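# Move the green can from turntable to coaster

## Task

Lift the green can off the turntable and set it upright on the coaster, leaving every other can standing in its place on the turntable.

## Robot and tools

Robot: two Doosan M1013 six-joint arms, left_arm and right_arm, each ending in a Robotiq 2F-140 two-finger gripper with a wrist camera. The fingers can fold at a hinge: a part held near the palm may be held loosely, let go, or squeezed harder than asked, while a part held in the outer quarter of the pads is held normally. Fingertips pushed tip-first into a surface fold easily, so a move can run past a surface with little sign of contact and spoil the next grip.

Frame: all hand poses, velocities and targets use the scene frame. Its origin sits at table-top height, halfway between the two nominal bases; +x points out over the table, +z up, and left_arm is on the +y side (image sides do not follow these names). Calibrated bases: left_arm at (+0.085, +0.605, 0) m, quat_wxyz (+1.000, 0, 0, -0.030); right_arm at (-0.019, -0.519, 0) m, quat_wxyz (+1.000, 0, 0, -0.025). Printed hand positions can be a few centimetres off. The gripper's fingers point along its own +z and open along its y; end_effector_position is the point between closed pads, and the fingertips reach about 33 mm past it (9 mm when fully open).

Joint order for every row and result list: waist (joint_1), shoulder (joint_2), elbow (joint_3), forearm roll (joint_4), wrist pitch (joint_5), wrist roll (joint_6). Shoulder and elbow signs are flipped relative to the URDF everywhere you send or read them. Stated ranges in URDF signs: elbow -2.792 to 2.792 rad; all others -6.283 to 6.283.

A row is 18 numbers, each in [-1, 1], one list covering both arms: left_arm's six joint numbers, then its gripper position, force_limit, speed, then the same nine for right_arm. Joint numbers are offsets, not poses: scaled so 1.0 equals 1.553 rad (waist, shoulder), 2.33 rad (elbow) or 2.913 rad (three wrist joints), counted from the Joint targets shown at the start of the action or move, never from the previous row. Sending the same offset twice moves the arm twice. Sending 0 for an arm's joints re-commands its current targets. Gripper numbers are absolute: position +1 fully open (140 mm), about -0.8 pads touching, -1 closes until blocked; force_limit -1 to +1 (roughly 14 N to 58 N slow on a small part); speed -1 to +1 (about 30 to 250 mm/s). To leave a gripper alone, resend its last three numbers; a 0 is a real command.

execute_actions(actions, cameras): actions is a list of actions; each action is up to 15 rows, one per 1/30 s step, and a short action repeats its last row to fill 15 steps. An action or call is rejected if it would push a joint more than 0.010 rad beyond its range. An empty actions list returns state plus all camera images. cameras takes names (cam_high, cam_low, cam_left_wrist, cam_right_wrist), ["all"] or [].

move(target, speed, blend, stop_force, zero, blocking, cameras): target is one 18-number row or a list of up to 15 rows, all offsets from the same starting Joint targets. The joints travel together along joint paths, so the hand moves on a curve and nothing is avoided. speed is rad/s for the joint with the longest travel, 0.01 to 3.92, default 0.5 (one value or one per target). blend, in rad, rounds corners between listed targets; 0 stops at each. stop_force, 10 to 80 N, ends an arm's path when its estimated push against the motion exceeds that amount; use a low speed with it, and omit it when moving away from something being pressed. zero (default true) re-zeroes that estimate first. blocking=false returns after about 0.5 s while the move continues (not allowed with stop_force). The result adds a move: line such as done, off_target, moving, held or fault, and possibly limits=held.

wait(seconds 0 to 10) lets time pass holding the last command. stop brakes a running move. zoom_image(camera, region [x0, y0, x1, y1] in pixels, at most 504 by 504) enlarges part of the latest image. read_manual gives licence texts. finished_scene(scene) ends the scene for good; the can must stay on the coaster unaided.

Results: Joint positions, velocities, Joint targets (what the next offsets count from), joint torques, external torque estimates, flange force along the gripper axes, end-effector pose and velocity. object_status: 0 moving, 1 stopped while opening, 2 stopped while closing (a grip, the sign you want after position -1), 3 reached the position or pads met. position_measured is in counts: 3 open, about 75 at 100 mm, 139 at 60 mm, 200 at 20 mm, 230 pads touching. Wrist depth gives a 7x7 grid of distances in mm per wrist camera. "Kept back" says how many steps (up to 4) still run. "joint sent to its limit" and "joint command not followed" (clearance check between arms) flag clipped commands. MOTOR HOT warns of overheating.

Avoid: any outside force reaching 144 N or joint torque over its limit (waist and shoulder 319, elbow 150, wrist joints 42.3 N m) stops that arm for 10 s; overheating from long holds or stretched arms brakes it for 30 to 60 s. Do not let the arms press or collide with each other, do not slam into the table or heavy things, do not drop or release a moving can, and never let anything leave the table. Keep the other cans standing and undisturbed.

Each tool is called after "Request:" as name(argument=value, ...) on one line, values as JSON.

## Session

Request:
execute_actions(actions=[])

Request:
zoom_image(camera="cam_high", region=[230, 60, 670, 290])

Request:
wait(seconds=0.5, cameras=["cam_high", "cam_low"])

Scene clock: 0.00 s.
left_arm: end_effector_position=(+0.5248, -0.2443, +0.3665) position_measured=3 object_status=3 end_effector_quat_wxyz=(-0.477, -0.494, +0.727, +0.007) | right_arm: end_effector_position=(+0.3116, -0.5987, +0.1727) position_measured=3 object_status=3 end_effector_quat_wxyz=(-0.065, +0.791, -0.608, +0.009)
Joint positions: left_arm=[-0.778 -0.727 -0.966 -0.981 1.629 2.715] | right_arm=[-0.41 0.307 -2.324 0.139 1.085 2.358]
Joint velocities: within noise
Joint torques (N m): no reading
External joint torques (N m): no reading
Flange force (N): no reading
Wrist depth (mm): cam_left_wrist=[514 - - - 603 487 443 / - - - 789 560 497 - / - - - - 534 516 - / - 118 - - 567 136 101 / - 118 453 500 - - 102 / - 367 398 459 525 - - / - 347 386 443 486 - -] | cam_right_wrist=[- 299 - 277 - 260 - / 326 302 308 - - 272 - / 344 337 - - 303 293 284 / - 116 353 - - 134 285 / - 103 379 383 - - 96 / - 365 414 402 - 362 96 / - 382 377 437 - - 85]
Joint targets: left_arm=[-0.778 -0.727 -0.966 -0.981 1.629 2.715] | right_arm=[-0.410 0.307 -2.324 0.139 1.085 2.358]
Tool commands: left_gripper/position=+1.0 left_gripper/force_limit=+1.0 left_gripper/speed=+1.0 right_gripper/position=+1.0 right_gripper/force_limit=+1.0 right_gripper/speed=+1.0

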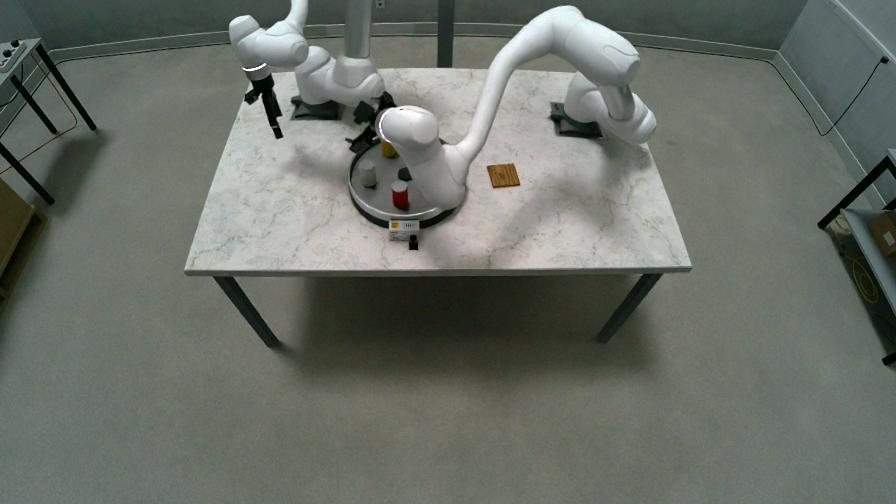

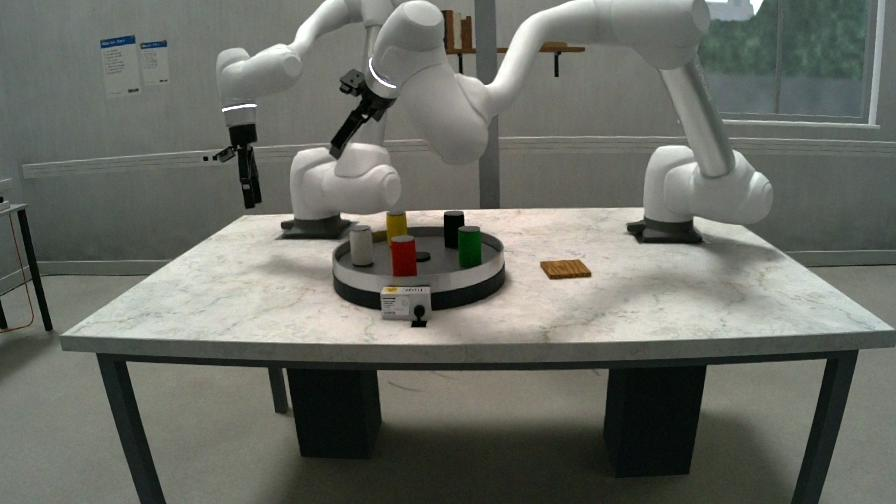

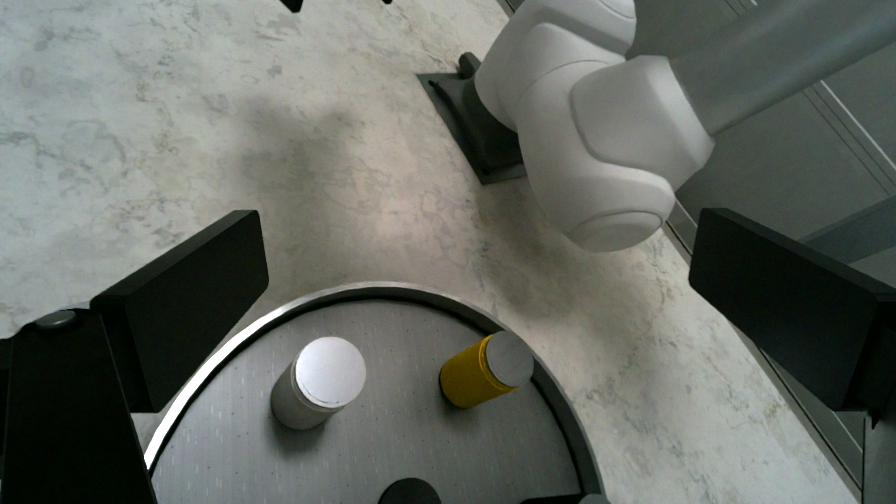

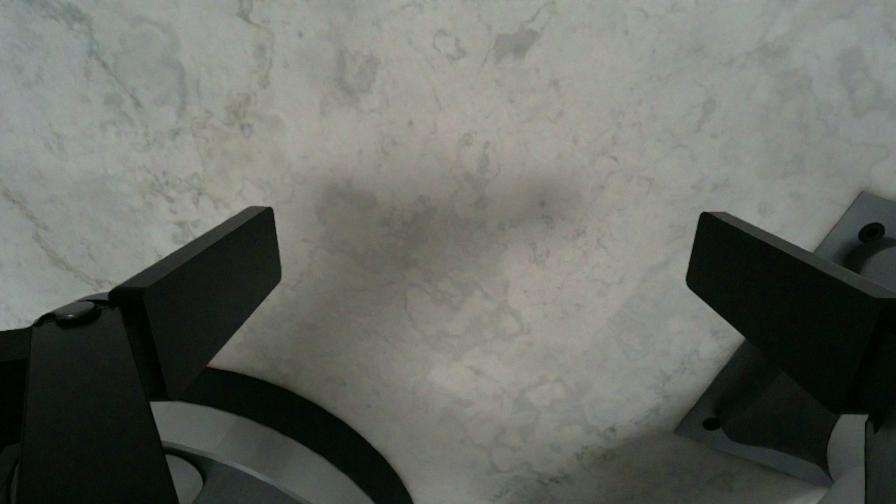

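Scaled by 1.145 from the camera's 896x504 image, which has a finer 1280x720 frame.

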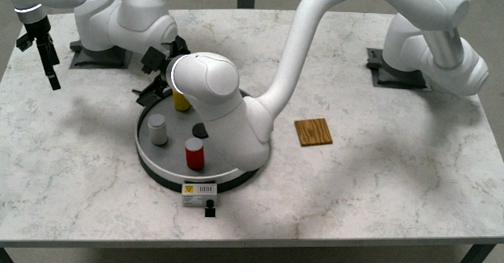

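Scene clock: 0.50 s.
left_arm: end_effector_position=(+0.5248, -0.2443, +0.3665) position_measured=3 object_status=3 end_effector_quat_wxyz=(-0.477, -0.494, +0.727, +0.007) | right_arm: end_effector_position=(+0.3116, -0.5987, +0.1727) position_measured=3 object_status=3 end_effector_quat_wxyz=(-0.065, +0.791, -0.608, +0.009)
Joint positions: left_arm=[-0.778 -0.727 -0.966 -0.981 1.629 2.715] | right_arm=[-0.41 0.307 -2.324 0.139 1.085 2.358]
Joint torques (N m): left_arm=[0.97 117.83 43.66 -0.04 0.09 0.09] | right_arm=[1.39 -0.58 37.88 4.01 -0.5 -0.22]
External joint torques (N m): left_arm=[-0.56 -9.25 -3.22 0.18 0.31 -0.06] | right_arm=[-1.35 7.76 0.98 0.17 0.36 0.21]
Flange force (N): left_arm=[-0.6 -9.4 2.6] | right_arm=[-6.2 13.3 -10.8]
Wrist depth (mm): cam_left_wrist=[- - - - 607 472 440 / - - 652 759 560 498 2096 / - - - - 537 500 2167 / - 118 - - 593 136 118 / - 118 443 500 - - 102 / - 365 421 463 528 - - / - 346 388 439 440 - -] | cam_right_wrist=[312 - - - - 260 257 / - 315 - - 285 278 - / 350 - - 316 - 294 - / 378 119 348 - 321 134 287 / - 103 379 - 359 - 96 / - 369 - - - 352 96 / - 396 379 417 - - -]
Joint targets: left_arm=[-0.778 -0.727 -0.966 -0.981 1.629 2.715] | right_arm=[-0.410 0.307 -2.324 0.139 1.085 2.358]
Tool commands: left_gripper/position=+1.0 left_gripper/force_limit=+1.0 left_gripper/speed=+1.0 right_gripper/position=+1.0 right_gripper/force_limit=+1.0 right_gripper/speed=+1.0
wait: 0.50 s; at rest by 0.17 s
Images, in order (width x height): cam_high 896x504, cam_low 896x504.

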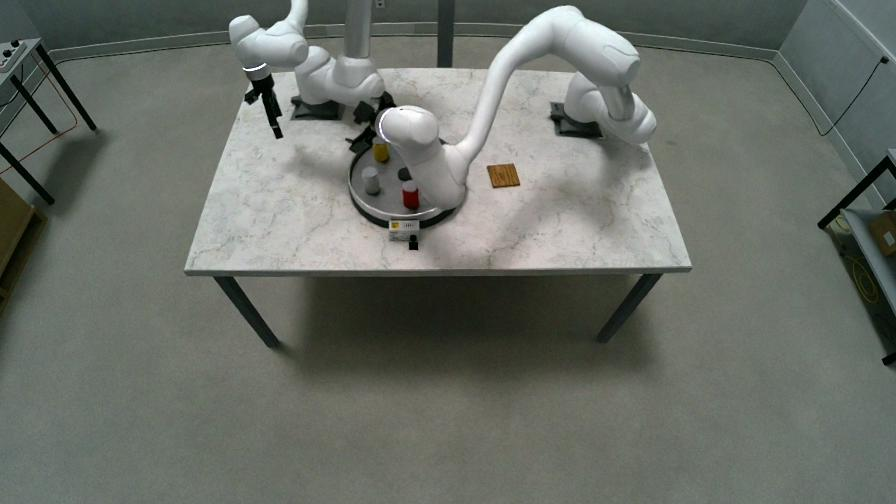

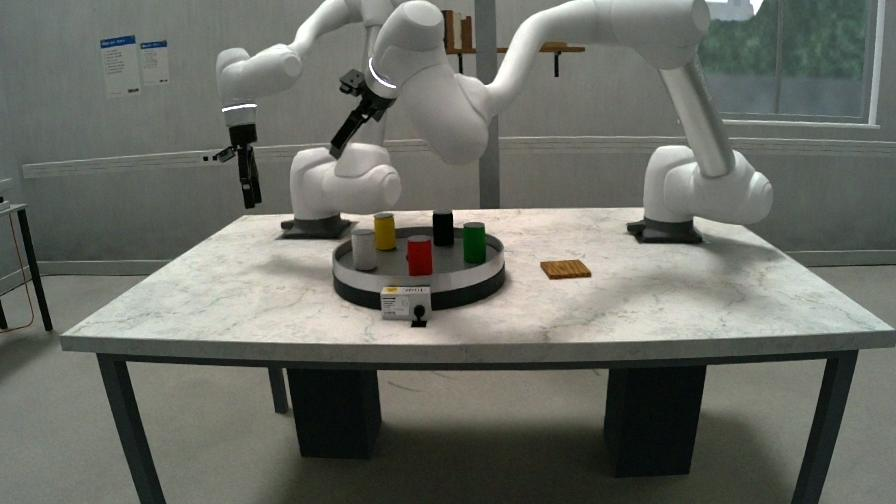

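Request:
move(target=[0.6619,0.2576,0,0,0,0,1,1,1, 0.6050,-0.3844,0.3279,-0.0477,0.0709,-0.2702,1,1,1], speed=0.8, cameras=["cam_high","cam_right_wrist"])

Request:
zoom_image(camera="cam_high", region=[330, 110, 540, 260])

Request:
wait(seconds=1.5, cameras=["cam_high","cam_right_wrist"])

Request:
zoom_image(camera="cam_high", region=[330, 110, 540, 260])

Scene clock: 3.07 s.
left_arm: end_effector_position=(+0.8861, +0.5134, +0.7101) position_measured=3 object_status=3 end_effector_quat_wxyz=(+0.305, +0.743, -0.472, +0.363) | right_arm: end_effector_position=(+0.5997, -0.1587, +0.2601) position_measured=3 object_status=3 end_effector_quat_wxyz=(+0.000, +0.972, +0.237, +0.000)
Joint positions: left_arm=[0.25 -0.327 -0.966 -0.981 1.629 2.715] | right_arm=[0.53 -0.29 -1.56 0 1.292 1.571]
Joint torques (N m): left_arm=[1.76 81.36 44.41 -0.04 -0.98 0.1] | right_arm=[1.44 62.92 39.76 3.99 -0.43 -0.21]
External joint torques (N m): left_arm=[-1.75 -7.29 -3.28 0.16 0.32 -0.09] | right_arm=[-1.29 8.75 1.42 0.23 0.38 0.21]
Flange force (N): left_arm=[-1.3 -5.4 4.4] | right_arm=[-10.4 2.0 -6.4]
Wrist depth (mm): cam_left_wrist=[- - - 3654 3321 3279 568 / - - 2483 2906 3045 855 3197 / - 1967 2413 2436 2483 - - / - 118 2167 2186 2368 136 113 / - 118 1867 1909 930 146 102 / - 1608 1728 1764 830 - - / - 1522 1608 1639 - 850 -] | cam_right_wrist=[- 312 310 309 303 - 358 / 373 322 325 325 327 - - / 356 281 345 259 344 - 394 / 366 119 364 366 365 419 409 / - 103 393 386 382 437 96 / - 416 414 418 391 - 96 / - 495 427 438 - - -]
Joint targets: left_arm=[0.251 -0.327 -0.966 -0.981 1.629 2.715] | right_arm=[0.530 -0.290 -1.560 0.000 1.292 1.571]
move: done
Images, in order (width x height): cam_high 896x504, cam_right_wrist 896x504.

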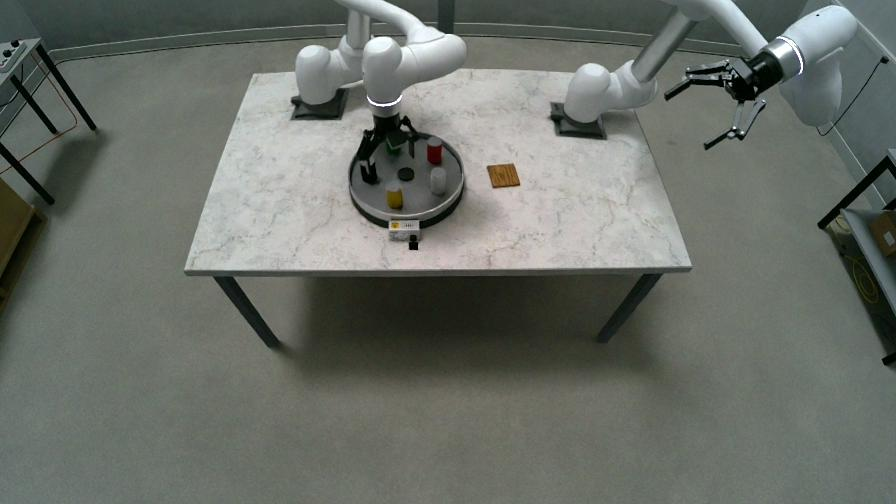

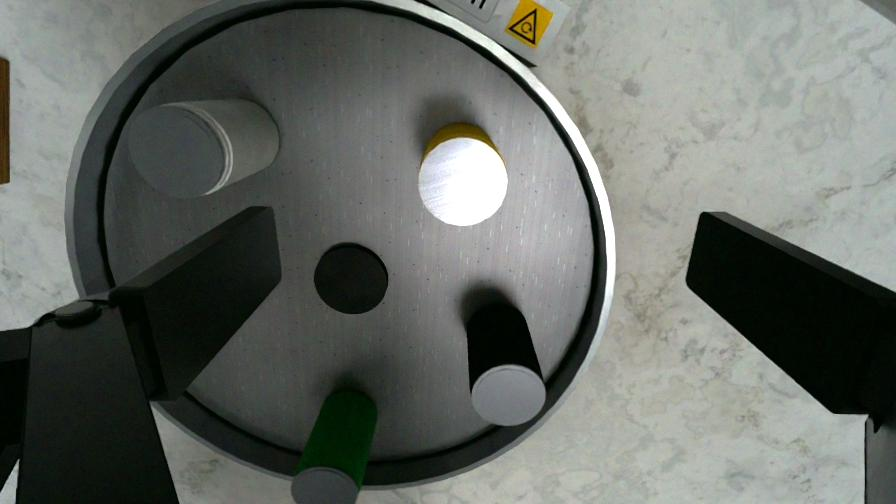

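Scaled by 2.400 from the camera's 896x504 image, which has a finer 1280x720 frame.

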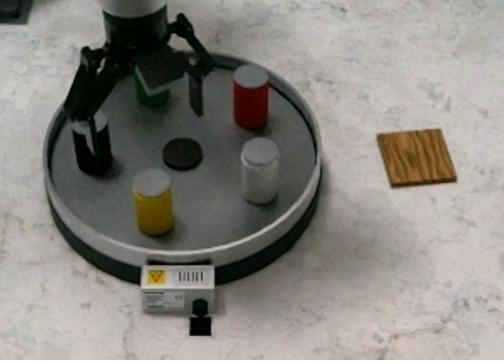

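Scene clock: 4.57 s.
left_arm: end_effector_position=(+0.8861, +0.5134, +0.7101) position_measured=3 object_status=3 end_effector_quat_wxyz=(+0.305, +0.743, -0.472, +0.363) | right_arm: end_effector_position=(+0.5997, -0.1586, +0.2600) position_measured=3 object_status=3 end_effector_quat_wxyz=(+0.000, +0.972, +0.237, +0.000)
Joint positions: left_arm=[0.25 -0.327 -0.966 -0.981 1.629 2.715] | right_arm=[0.53 -0.29 -1.56 0 1.292 1.571]
Joint torques (N m): left_arm=[0.99 80.98 44.44 -0.12 -1.03 0.09] | right_arm=[1.51 62.81 40.13 4.02 -0.43 -0.2]
External joint torques (N m): left_arm=[-1.34 -6.82 -3.25 0.21 0.37 -0.08] | right_arm=[-1.47 8.09 0.77 0.18 0.37 0.2]
Flange force (N): left_arm=[-1.9 -4.7 3.9] | right_arm=[-10.8 2.3 -5.2]
Wrist depth (mm): cam_left_wrist=[1173 - - 3157 3410 3197 567 / - - 2842 2810 3009 812 3237 / - - 2390 2507 2637 746 - / - 120 2114 2304 1035 136 113 / - 118 1983 2030 - 146 102 / - 1694 1705 1801 - - - / - 1559 1588 1629 - 844 -] | cam_right_wrist=[360 310 311 310 296 355 359 / 320 270 325 325 372 - - / 351 256 347 258 347 - 396 / 425 119 363 366 362 134 410 / - 103 390 385 382 - 92 / - 416 413 417 412 451 96 / - - 427 440 517 - -]
Joint targets: left_arm=[0.251 -0.327 -0.966 -0.981 1.629 2.715] | right_arm=[0.530 -0.290 -1.560 0.000 1.292 1.571]
Tool commands: left_gripper/position=+1.0 left_gripper/force_limit=+1.0 left_gripper/speed=+1.0 right_gripper/position=+1.0 right_gripper/force_limit=+1.0 right_gripper/speed=+1.0
wait: 1.50 s; at rest by 0.17 s
Images, in order (width x height): cam_high 896x504, cam_right_wrist 896x504.

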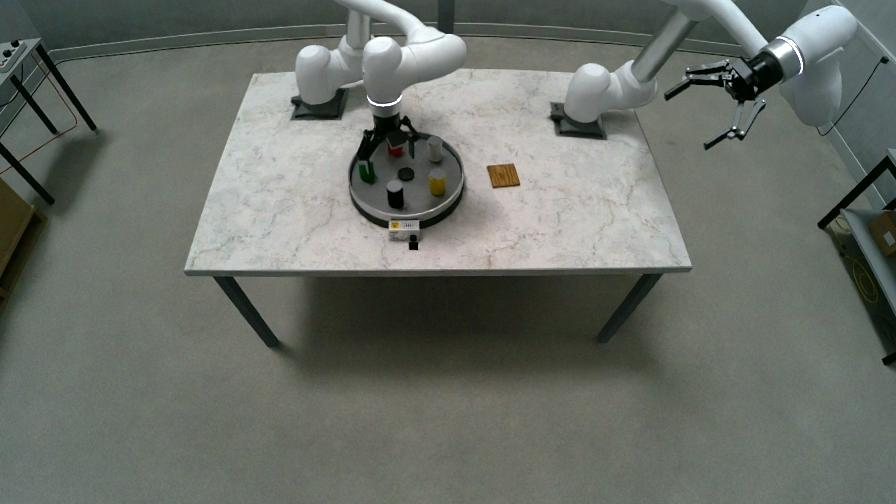

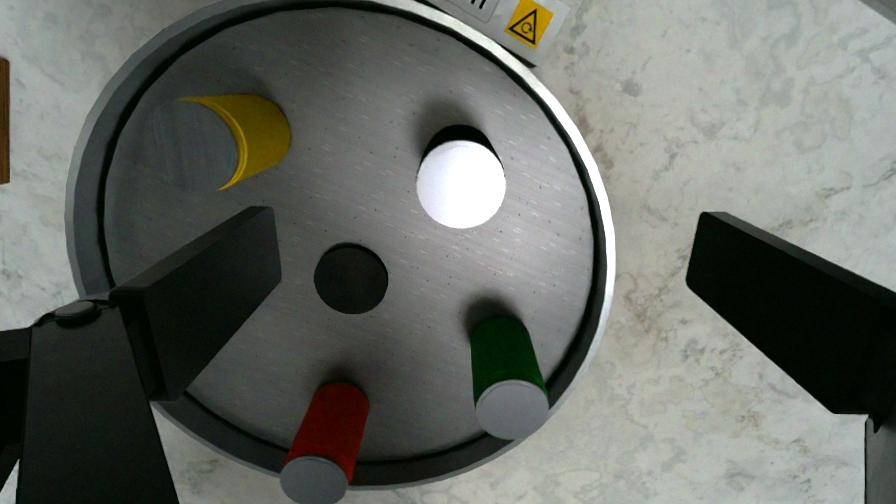

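Scaled by 2.400 from the camera's 896x504 image, which has a finer 1280x720 frame.

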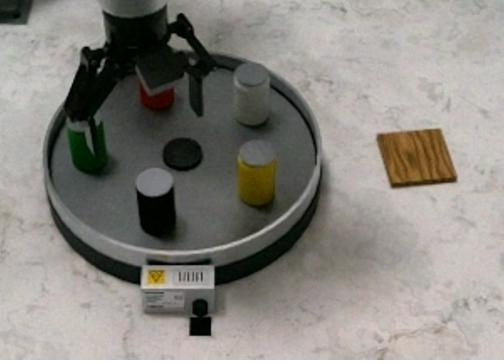

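Request:
move(target=[0,0,0,0,0,0,1,1,1, 0,-0.0314,-0.0428,0,-0.0510,0,1,1,1], speed=0.4, cameras=["cam_high","cam_right_wrist"])

Request:
wait(seconds=0.5, cameras=["cam_right_wrist"])

Request:
wait(seconds=1.0, cameras=["cam_right_wrist"])

Scene clock: 6.60 s.
left_arm: end_effector_position=(+0.8861, +0.5134, +0.7101) position_measured=3 object_status=3 end_effector_quat_wxyz=(+0.305, +0.743, -0.472, +0.363) | right_arm: end_effector_position=(+0.5998, -0.1586, +0.1729) position_measured=3 object_status=3 end_effector_quat_wxyz=(+0.000, +0.972, +0.237, +0.000)
Joint positions: left_arm=[0.251 -0.327 -0.966 -0.981 1.629 2.715] | right_arm=[0.53 -0.339 -1.659 0.001 1.143 1.571]
Joint torques (N m): left_arm=[1.09 81.46 44.42 -0.11 -0.95 0.04] | right_arm=[1.71 65.27 37.86 3.81 -0.36 -0.21]
External joint torques (N m): left_arm=[-1.21 -8.03 -3.47 0.22 0.27 -0.04] | right_arm=[-1.86 8.82 1.07 0.18 0.31 0.22]
Flange force (N): left_arm=[-1.8 -6.4 3.9] | right_arm=[-10.6 2.8 -7.5]
Wrist depth (mm): cam_left_wrist=[- 1579 3365 3410 3552 3503 598 / 1346 1619 2750 2637 2692 847 573 / - 1513 2325 2507 3237 814 543 / - 120 2062 2243 1923 136 113 / - 118 1923 1937 - 146 102 / - 1650 1764 1705 - - - / - 1531 1588 1683 - 850 -] | cam_right_wrist=[228 232 229 229 222 - 274 / 243 243 161 236 242 - 291 / 241 254 167 255 254 310 - / 199 119 273 272 270 134 106 / - 103 285 290 285 143 96 / - 305 312 306 229 371 94 / - 336 331 330 297 400 -]
Joint targets: left_arm=[0.251 -0.327 -0.966 -0.981 1.629 2.715] | right_arm=[0.530 -0.339 -1.659 0.000 1.143 1.571]
move: done
Images, in order (width x height): cam_high 896x504, cam_right_wrist 896x504.

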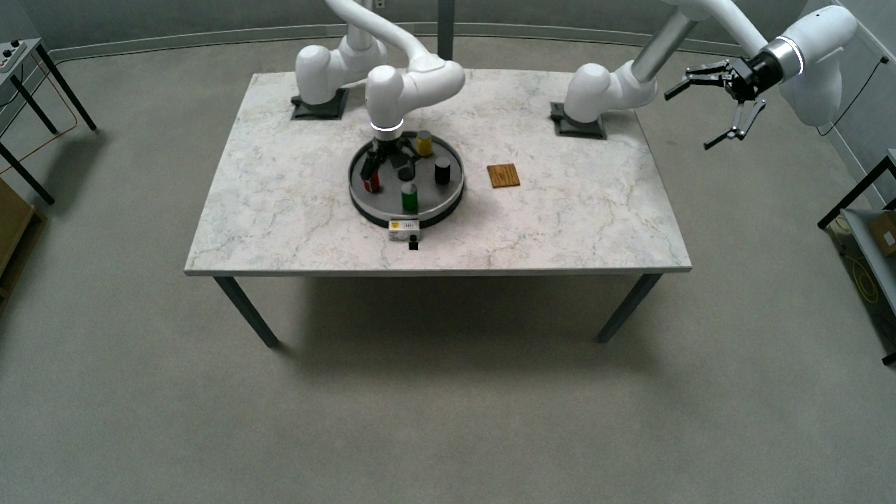

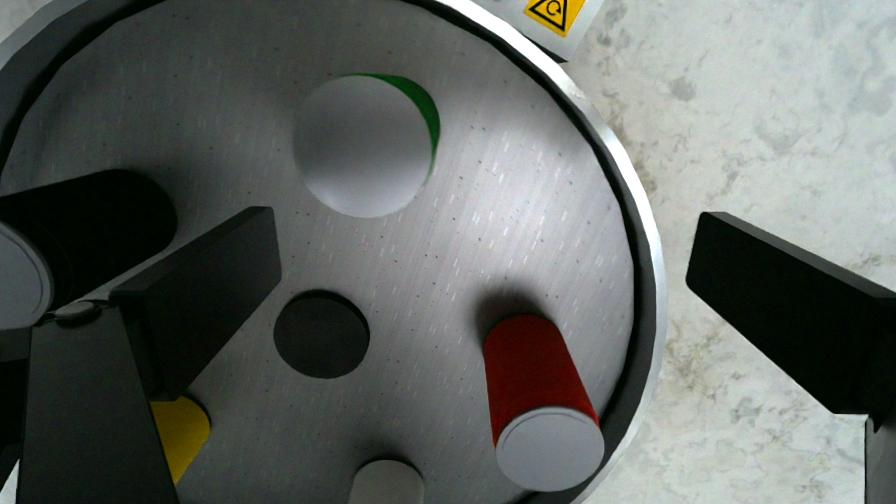

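Scene clock: 7.10 s.
left_arm: end_effector_position=(+0.8861, +0.5134, +0.7101) position_measured=3 object_status=3 end_effector_quat_wxyz=(+0.305, +0.743, -0.472, +0.363) | right_arm: end_effector_position=(+0.5998, -0.1586, +0.1729) position_measured=3 object_status=3 end_effector_quat_wxyz=(+0.000, +0.972, +0.237, +0.000)
Joint positions: left_arm=[0.251 -0.327 -0.966 -0.981 1.629 2.715] | right_arm=[0.53 -0.339 -1.659 0.001 1.143 1.571]
Joint torques (N m): left_arm=[0.83 81.22 44.52 -0.07 -1.01 0.05] | right_arm=[1.48 65.33 37.94 3.82 -0.43 -0.2]
External joint torques (N m): left_arm=[-0.89 -7.55 -3.51 0.18 0.35 -0.05] | right_arm=[-1.27 9.02 1.03 0.19 0.38 0.2]
Flange force (N): left_arm=[-2.4 -5.6 3.6] | right_arm=[-10.9 2.0 -7.8]
Wrist depth (mm): cam_left_wrist=[- - - 3365 3503 3321 605 / - - 2874 3009 2940 780 575 / - - 2413 2436 2610 885 565 / - 120 2186 2149 2149 136 113 / - 118 1937 1998 976 146 102 / - 1650 1694 1764 - 917 - / - 1559 1550 1579 - 850 -] | cam_right_wrist=[229 230 227 229 222 287 - / 245 161 213 243 242 - 293 / 259 255 255 256 255 - 306 / 271 119 273 269 266 134 318 / - 103 285 287 279 143 96 / - 313 312 311 286 376 96 / - 308 335 302 323 408 -]
Joint targets: left_arm=[0.251 -0.327 -0.966 -0.981 1.629 2.715] | right_arm=[0.530 -0.339 -1.659 0.000 1.143 1.571]
Tool commands: left_gripper/position=+1.0 left_gripper/force_limit=+1.0 left_gripper/speed=+1.0 right_gripper/position=+1.0 right_gripper/force_limit=+1.0 right_gripper/speed=+1.0
wait: 0.50 s; at rest by 0.17 s
Images, in order (width x height): cam_right_wrist 896x504.

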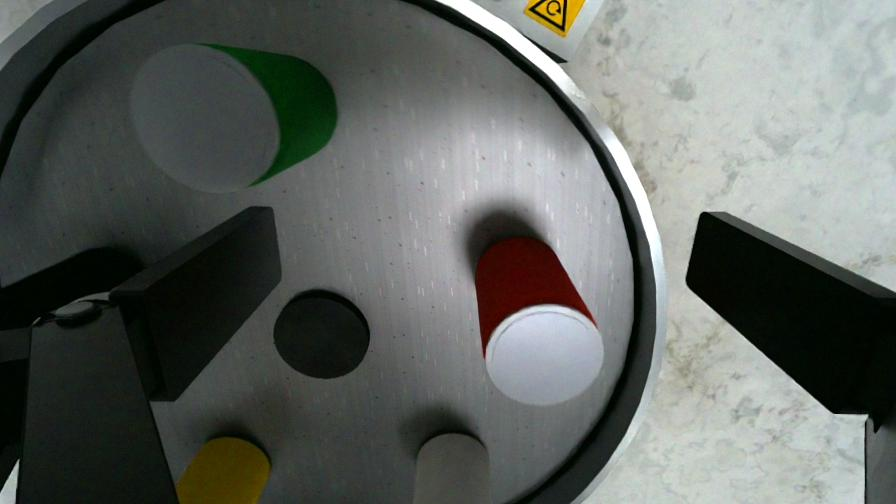

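Scene clock: 8.10 s.
left_arm: end_effector_position=(+0.8861, +0.5134, +0.7101) position_measured=3 object_status=3 end_effector_quat_wxyz=(+0.305, +0.743, -0.472, +0.363) | right_arm: end_effector_position=(+0.5998, -0.1586, +0.1729) position_measured=3 object_status=3 end_effector_quat_wxyz=(+0.000, +0.972, +0.237, +0.000)
Joint positions: left_arm=[0.251 -0.327 -0.966 -0.981 1.629 2.715] | right_arm=[0.53 -0.339 -1.659 0 1.143 1.571]
Joint torques (N m): left_arm=[1.63 81.08 44.28 -0.1 -1 0.02] | right_arm=[1.43 65.65 37.93 3.75 -0.44 -0.21]
External joint torques (N m): left_arm=[-2 -7.21 -3.21 0.19 0.34 -0.02] | right_arm=[-1.46 8.56 0.99 0.24 0.39 0.21]
Flange force (N): left_arm=[-1.2 -5.4 4.6] | right_arm=[-10.3 2.2 -7.4]
Wrist depth (mm): cam_left_wrist=[1061 - - 3503 3503 3197 607 / - 1672 3119 3045 2974 777 572 / - - 2459 2583 2610 839 551 / - 120 2079 2149 2721 136 113 / - 118 1894 2014 - 146 102 / - 1683 1728 1776 - - - / - 1608 1579 1716 - 839 -] | cam_right_wrist=[222 231 230 229 220 268 - / 246 244 169 238 240 - 292 / 217 255 164 249 255 - 314 / 200 119 273 272 270 134 316 / - 103 285 293 282 262 96 / - 304 312 311 232 - 96 / - 336 330 334 339 - -]
Joint targets: left_arm=[0.251 -0.327 -0.966 -0.981 1.629 2.715] | right_arm=[0.530 -0.339 -1.659 0.000 1.143 1.571]
Tool commands: left_gripper/position=+1.0 left_gripper/force_limit=+1.0 left_gripper/speed=+1.0 right_gripper/position=+1.0 right_gripper/force_limit=+1.0 right_gripper/speed=+1.0
wait: 1.00 s; at rest by 0.17 s
Images, in order (width x height): cam_right_wrist 896x504.

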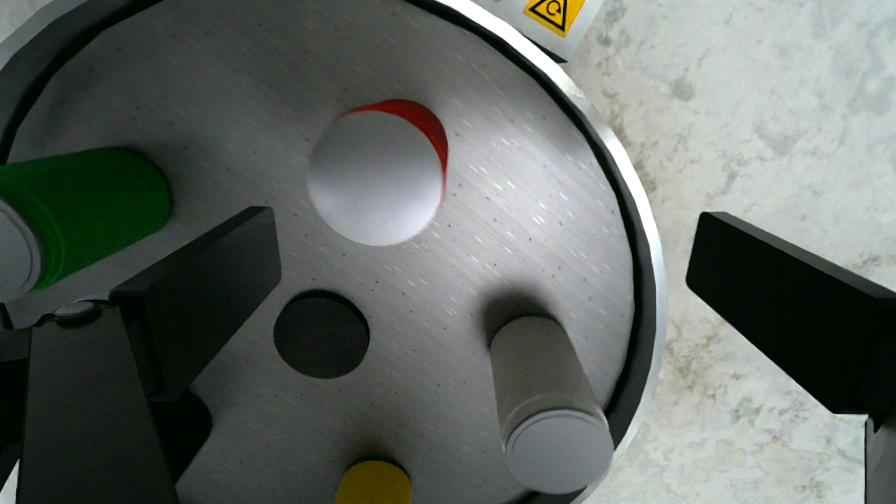

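Request:
wait(seconds=0, cameras=["cam_high","cam_right_wrist"])

Request:
zoom_image(camera="cam_high", region=[330, 110, 540, 260])

Scene clock: 10.17 s.
left_arm: end_effector_position=(+0.8861, +0.5134, +0.7101) position_measured=3 object_status=3 end_effector_quat_wxyz=(+0.305, +0.743, -0.472, +0.363) | right_arm: end_effector_position=(+0.5998, -0.1586, +0.1729) position_measured=3 object_status=3 end_effector_quat_wxyz=(+0.000, +0.972, +0.237, +0.000)
Joint positions: left_arm=[0.251 -0.327 -0.966 -0.981 1.629 2.715] | right_arm=[0.53 -0.339 -1.659 0 1.143 1.571]
Joint torques (N m): left_arm=[1.06 81.23 44.39 -0.04 -0.97 -0.01] | right_arm=[1.35 65.28 37.88 3.79 -0.45 -0.21]
External joint torques (N m): left_arm=[-1.16 -7.04 -3.21 0.15 0.31 0.01] | right_arm=[-1.31 8.77 1 0.2 0.4 0.21]
Flange force (N): left_arm=[-2.0 -5.2 3.7] | right_arm=[-10.6 2.1 -7.6]
Wrist depth (mm): cam_left_wrist=[- - - 3503 3365 3279 603 / 1285 - 2874 3045 3237 780 572 / - - 2507 2532 2304 814 562 / - 120 2131 2243 1147 136 118 / - 118 1840 2014 - 146 102 / - 1661 1764 1764 - - - / - 1559 1569 1650 - 839 -] | cam_right_wrist=[229 229 232 228 221 276 275 / 244 159 218 244 240 - 291 / 259 167 259 255 255 313 311 / 269 119 272 268 264 144 319 / - 103 286 285 193 269 96 / - 312 312 314 303 357 96 / - 314 337 308 322 - -]
Joint targets: left_arm=[0.251 -0.327 -0.966 -0.981 1.629 2.715] | right_arm=[0.530 -0.339 -1.659 0.000 1.143 1.571]
Tool commands: left_gripper/position=+1.0 left_gripper/force_limit=+1.0 left_gripper/speed=+1.0 right_gripper/position=+1.0 right_gripper/force_limit=+1.0 right_gripper/speed=+1.0
Images, in order (width x height): cam_high 896x504, cam_right_wrist 896x504.

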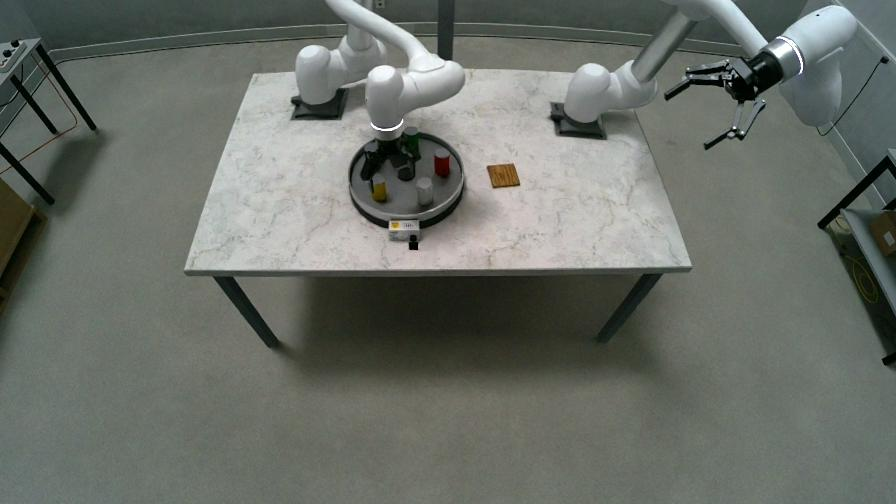

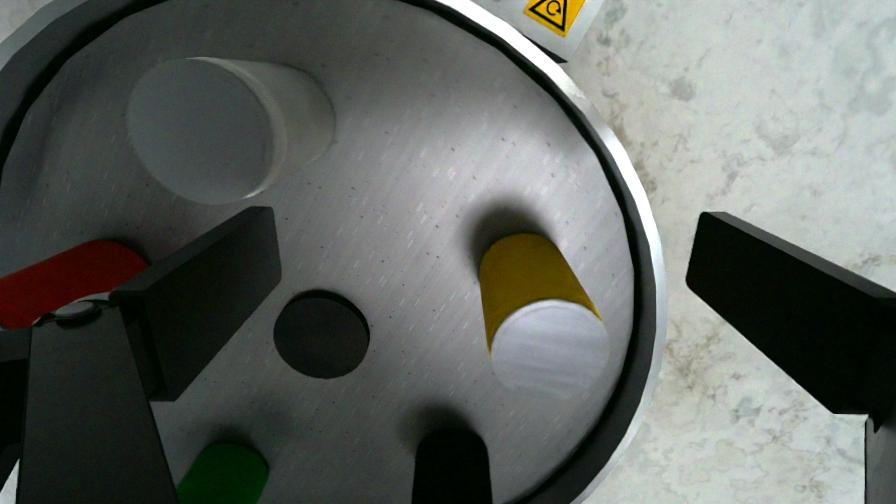

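Scaled by 2.400 from the camera's 896x504 image, which has a finer 1280x720 frame.

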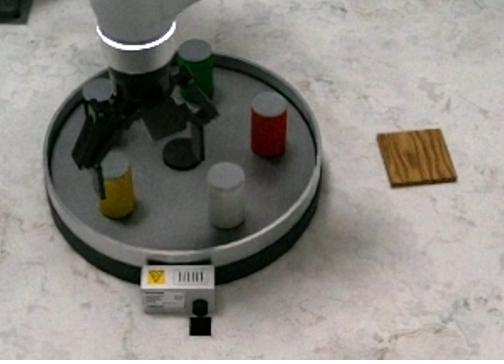

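Request:
wait(seconds=0)

Scene clock: 11.90 s.
left_arm: end_effector_position=(+0.8861, +0.5134, +0.7101) position_measured=3 object_status=3 end_effector_quat_wxyz=(+0.305, +0.743, -0.472, +0.363) | right_arm: end_effector_position=(+0.5998, -0.1586, +0.1729) position_measured=3 object_status=3 end_effector_quat_wxyz=(+0.000, +0.972, +0.237, +0.000)
Joint positions: left_arm=[0.251 -0.327 -0.966 -0.981 1.629 2.715] | right_arm=[0.53 -0.339 -1.659 0 1.143 1.571]
Joint torques (N m): left_arm=[0.94 81.02 44.36 -0.12 -1.01 0.08] | right_arm=[1.36 65.46 37.94 3.78 -0.43 -0.21]
External joint torques (N m): left_arm=[-0.76 -6.55 -3.05 0.24 0.35 -0.08] | right_arm=[-1.33 8.35 0.94 0.21 0.37 0.21]
Flange force (N): left_arm=[-2.0 -4.8 3.1] | right_arm=[-10.1 2.1 -7.2]
Wrist depth (mm): cam_left_wrist=[- - 2436 3456 3365 3456 600 / - - 2583 2874 3081 1413 577 / - - 2368 2413 1325 841 561 / - 120 2186 2224 1102 136 113 / - 119 1894 2014 987 901 102 / - 1639 1740 1827 - - - / - 1541 1608 1672 - 852 -] | cam_right_wrist=[229 231 230 229 221 277 - / 242 162 241 242 242 293 294 / 259 167 257 255 252 305 - / 275 119 265 264 264 134 112 / - 103 285 288 280 144 101 / - 313 311 311 306 - 96 / - 307 330 291 324 - -]
Joint targets: left_arm=[0.251 -0.327 -0.966 -0.981 1.629 2.715] | right_arm=[0.530 -0.339 -1.659 0.000 1.143 1.571]
Tool commands: left_gripper/position=+1.0 left_gripper/force_limit=+1.0 left_gripper/speed=+1.0 right_gripper/position=+1.0 right_gripper/force_limit=+1.0 right_gripper/speed=+1.0


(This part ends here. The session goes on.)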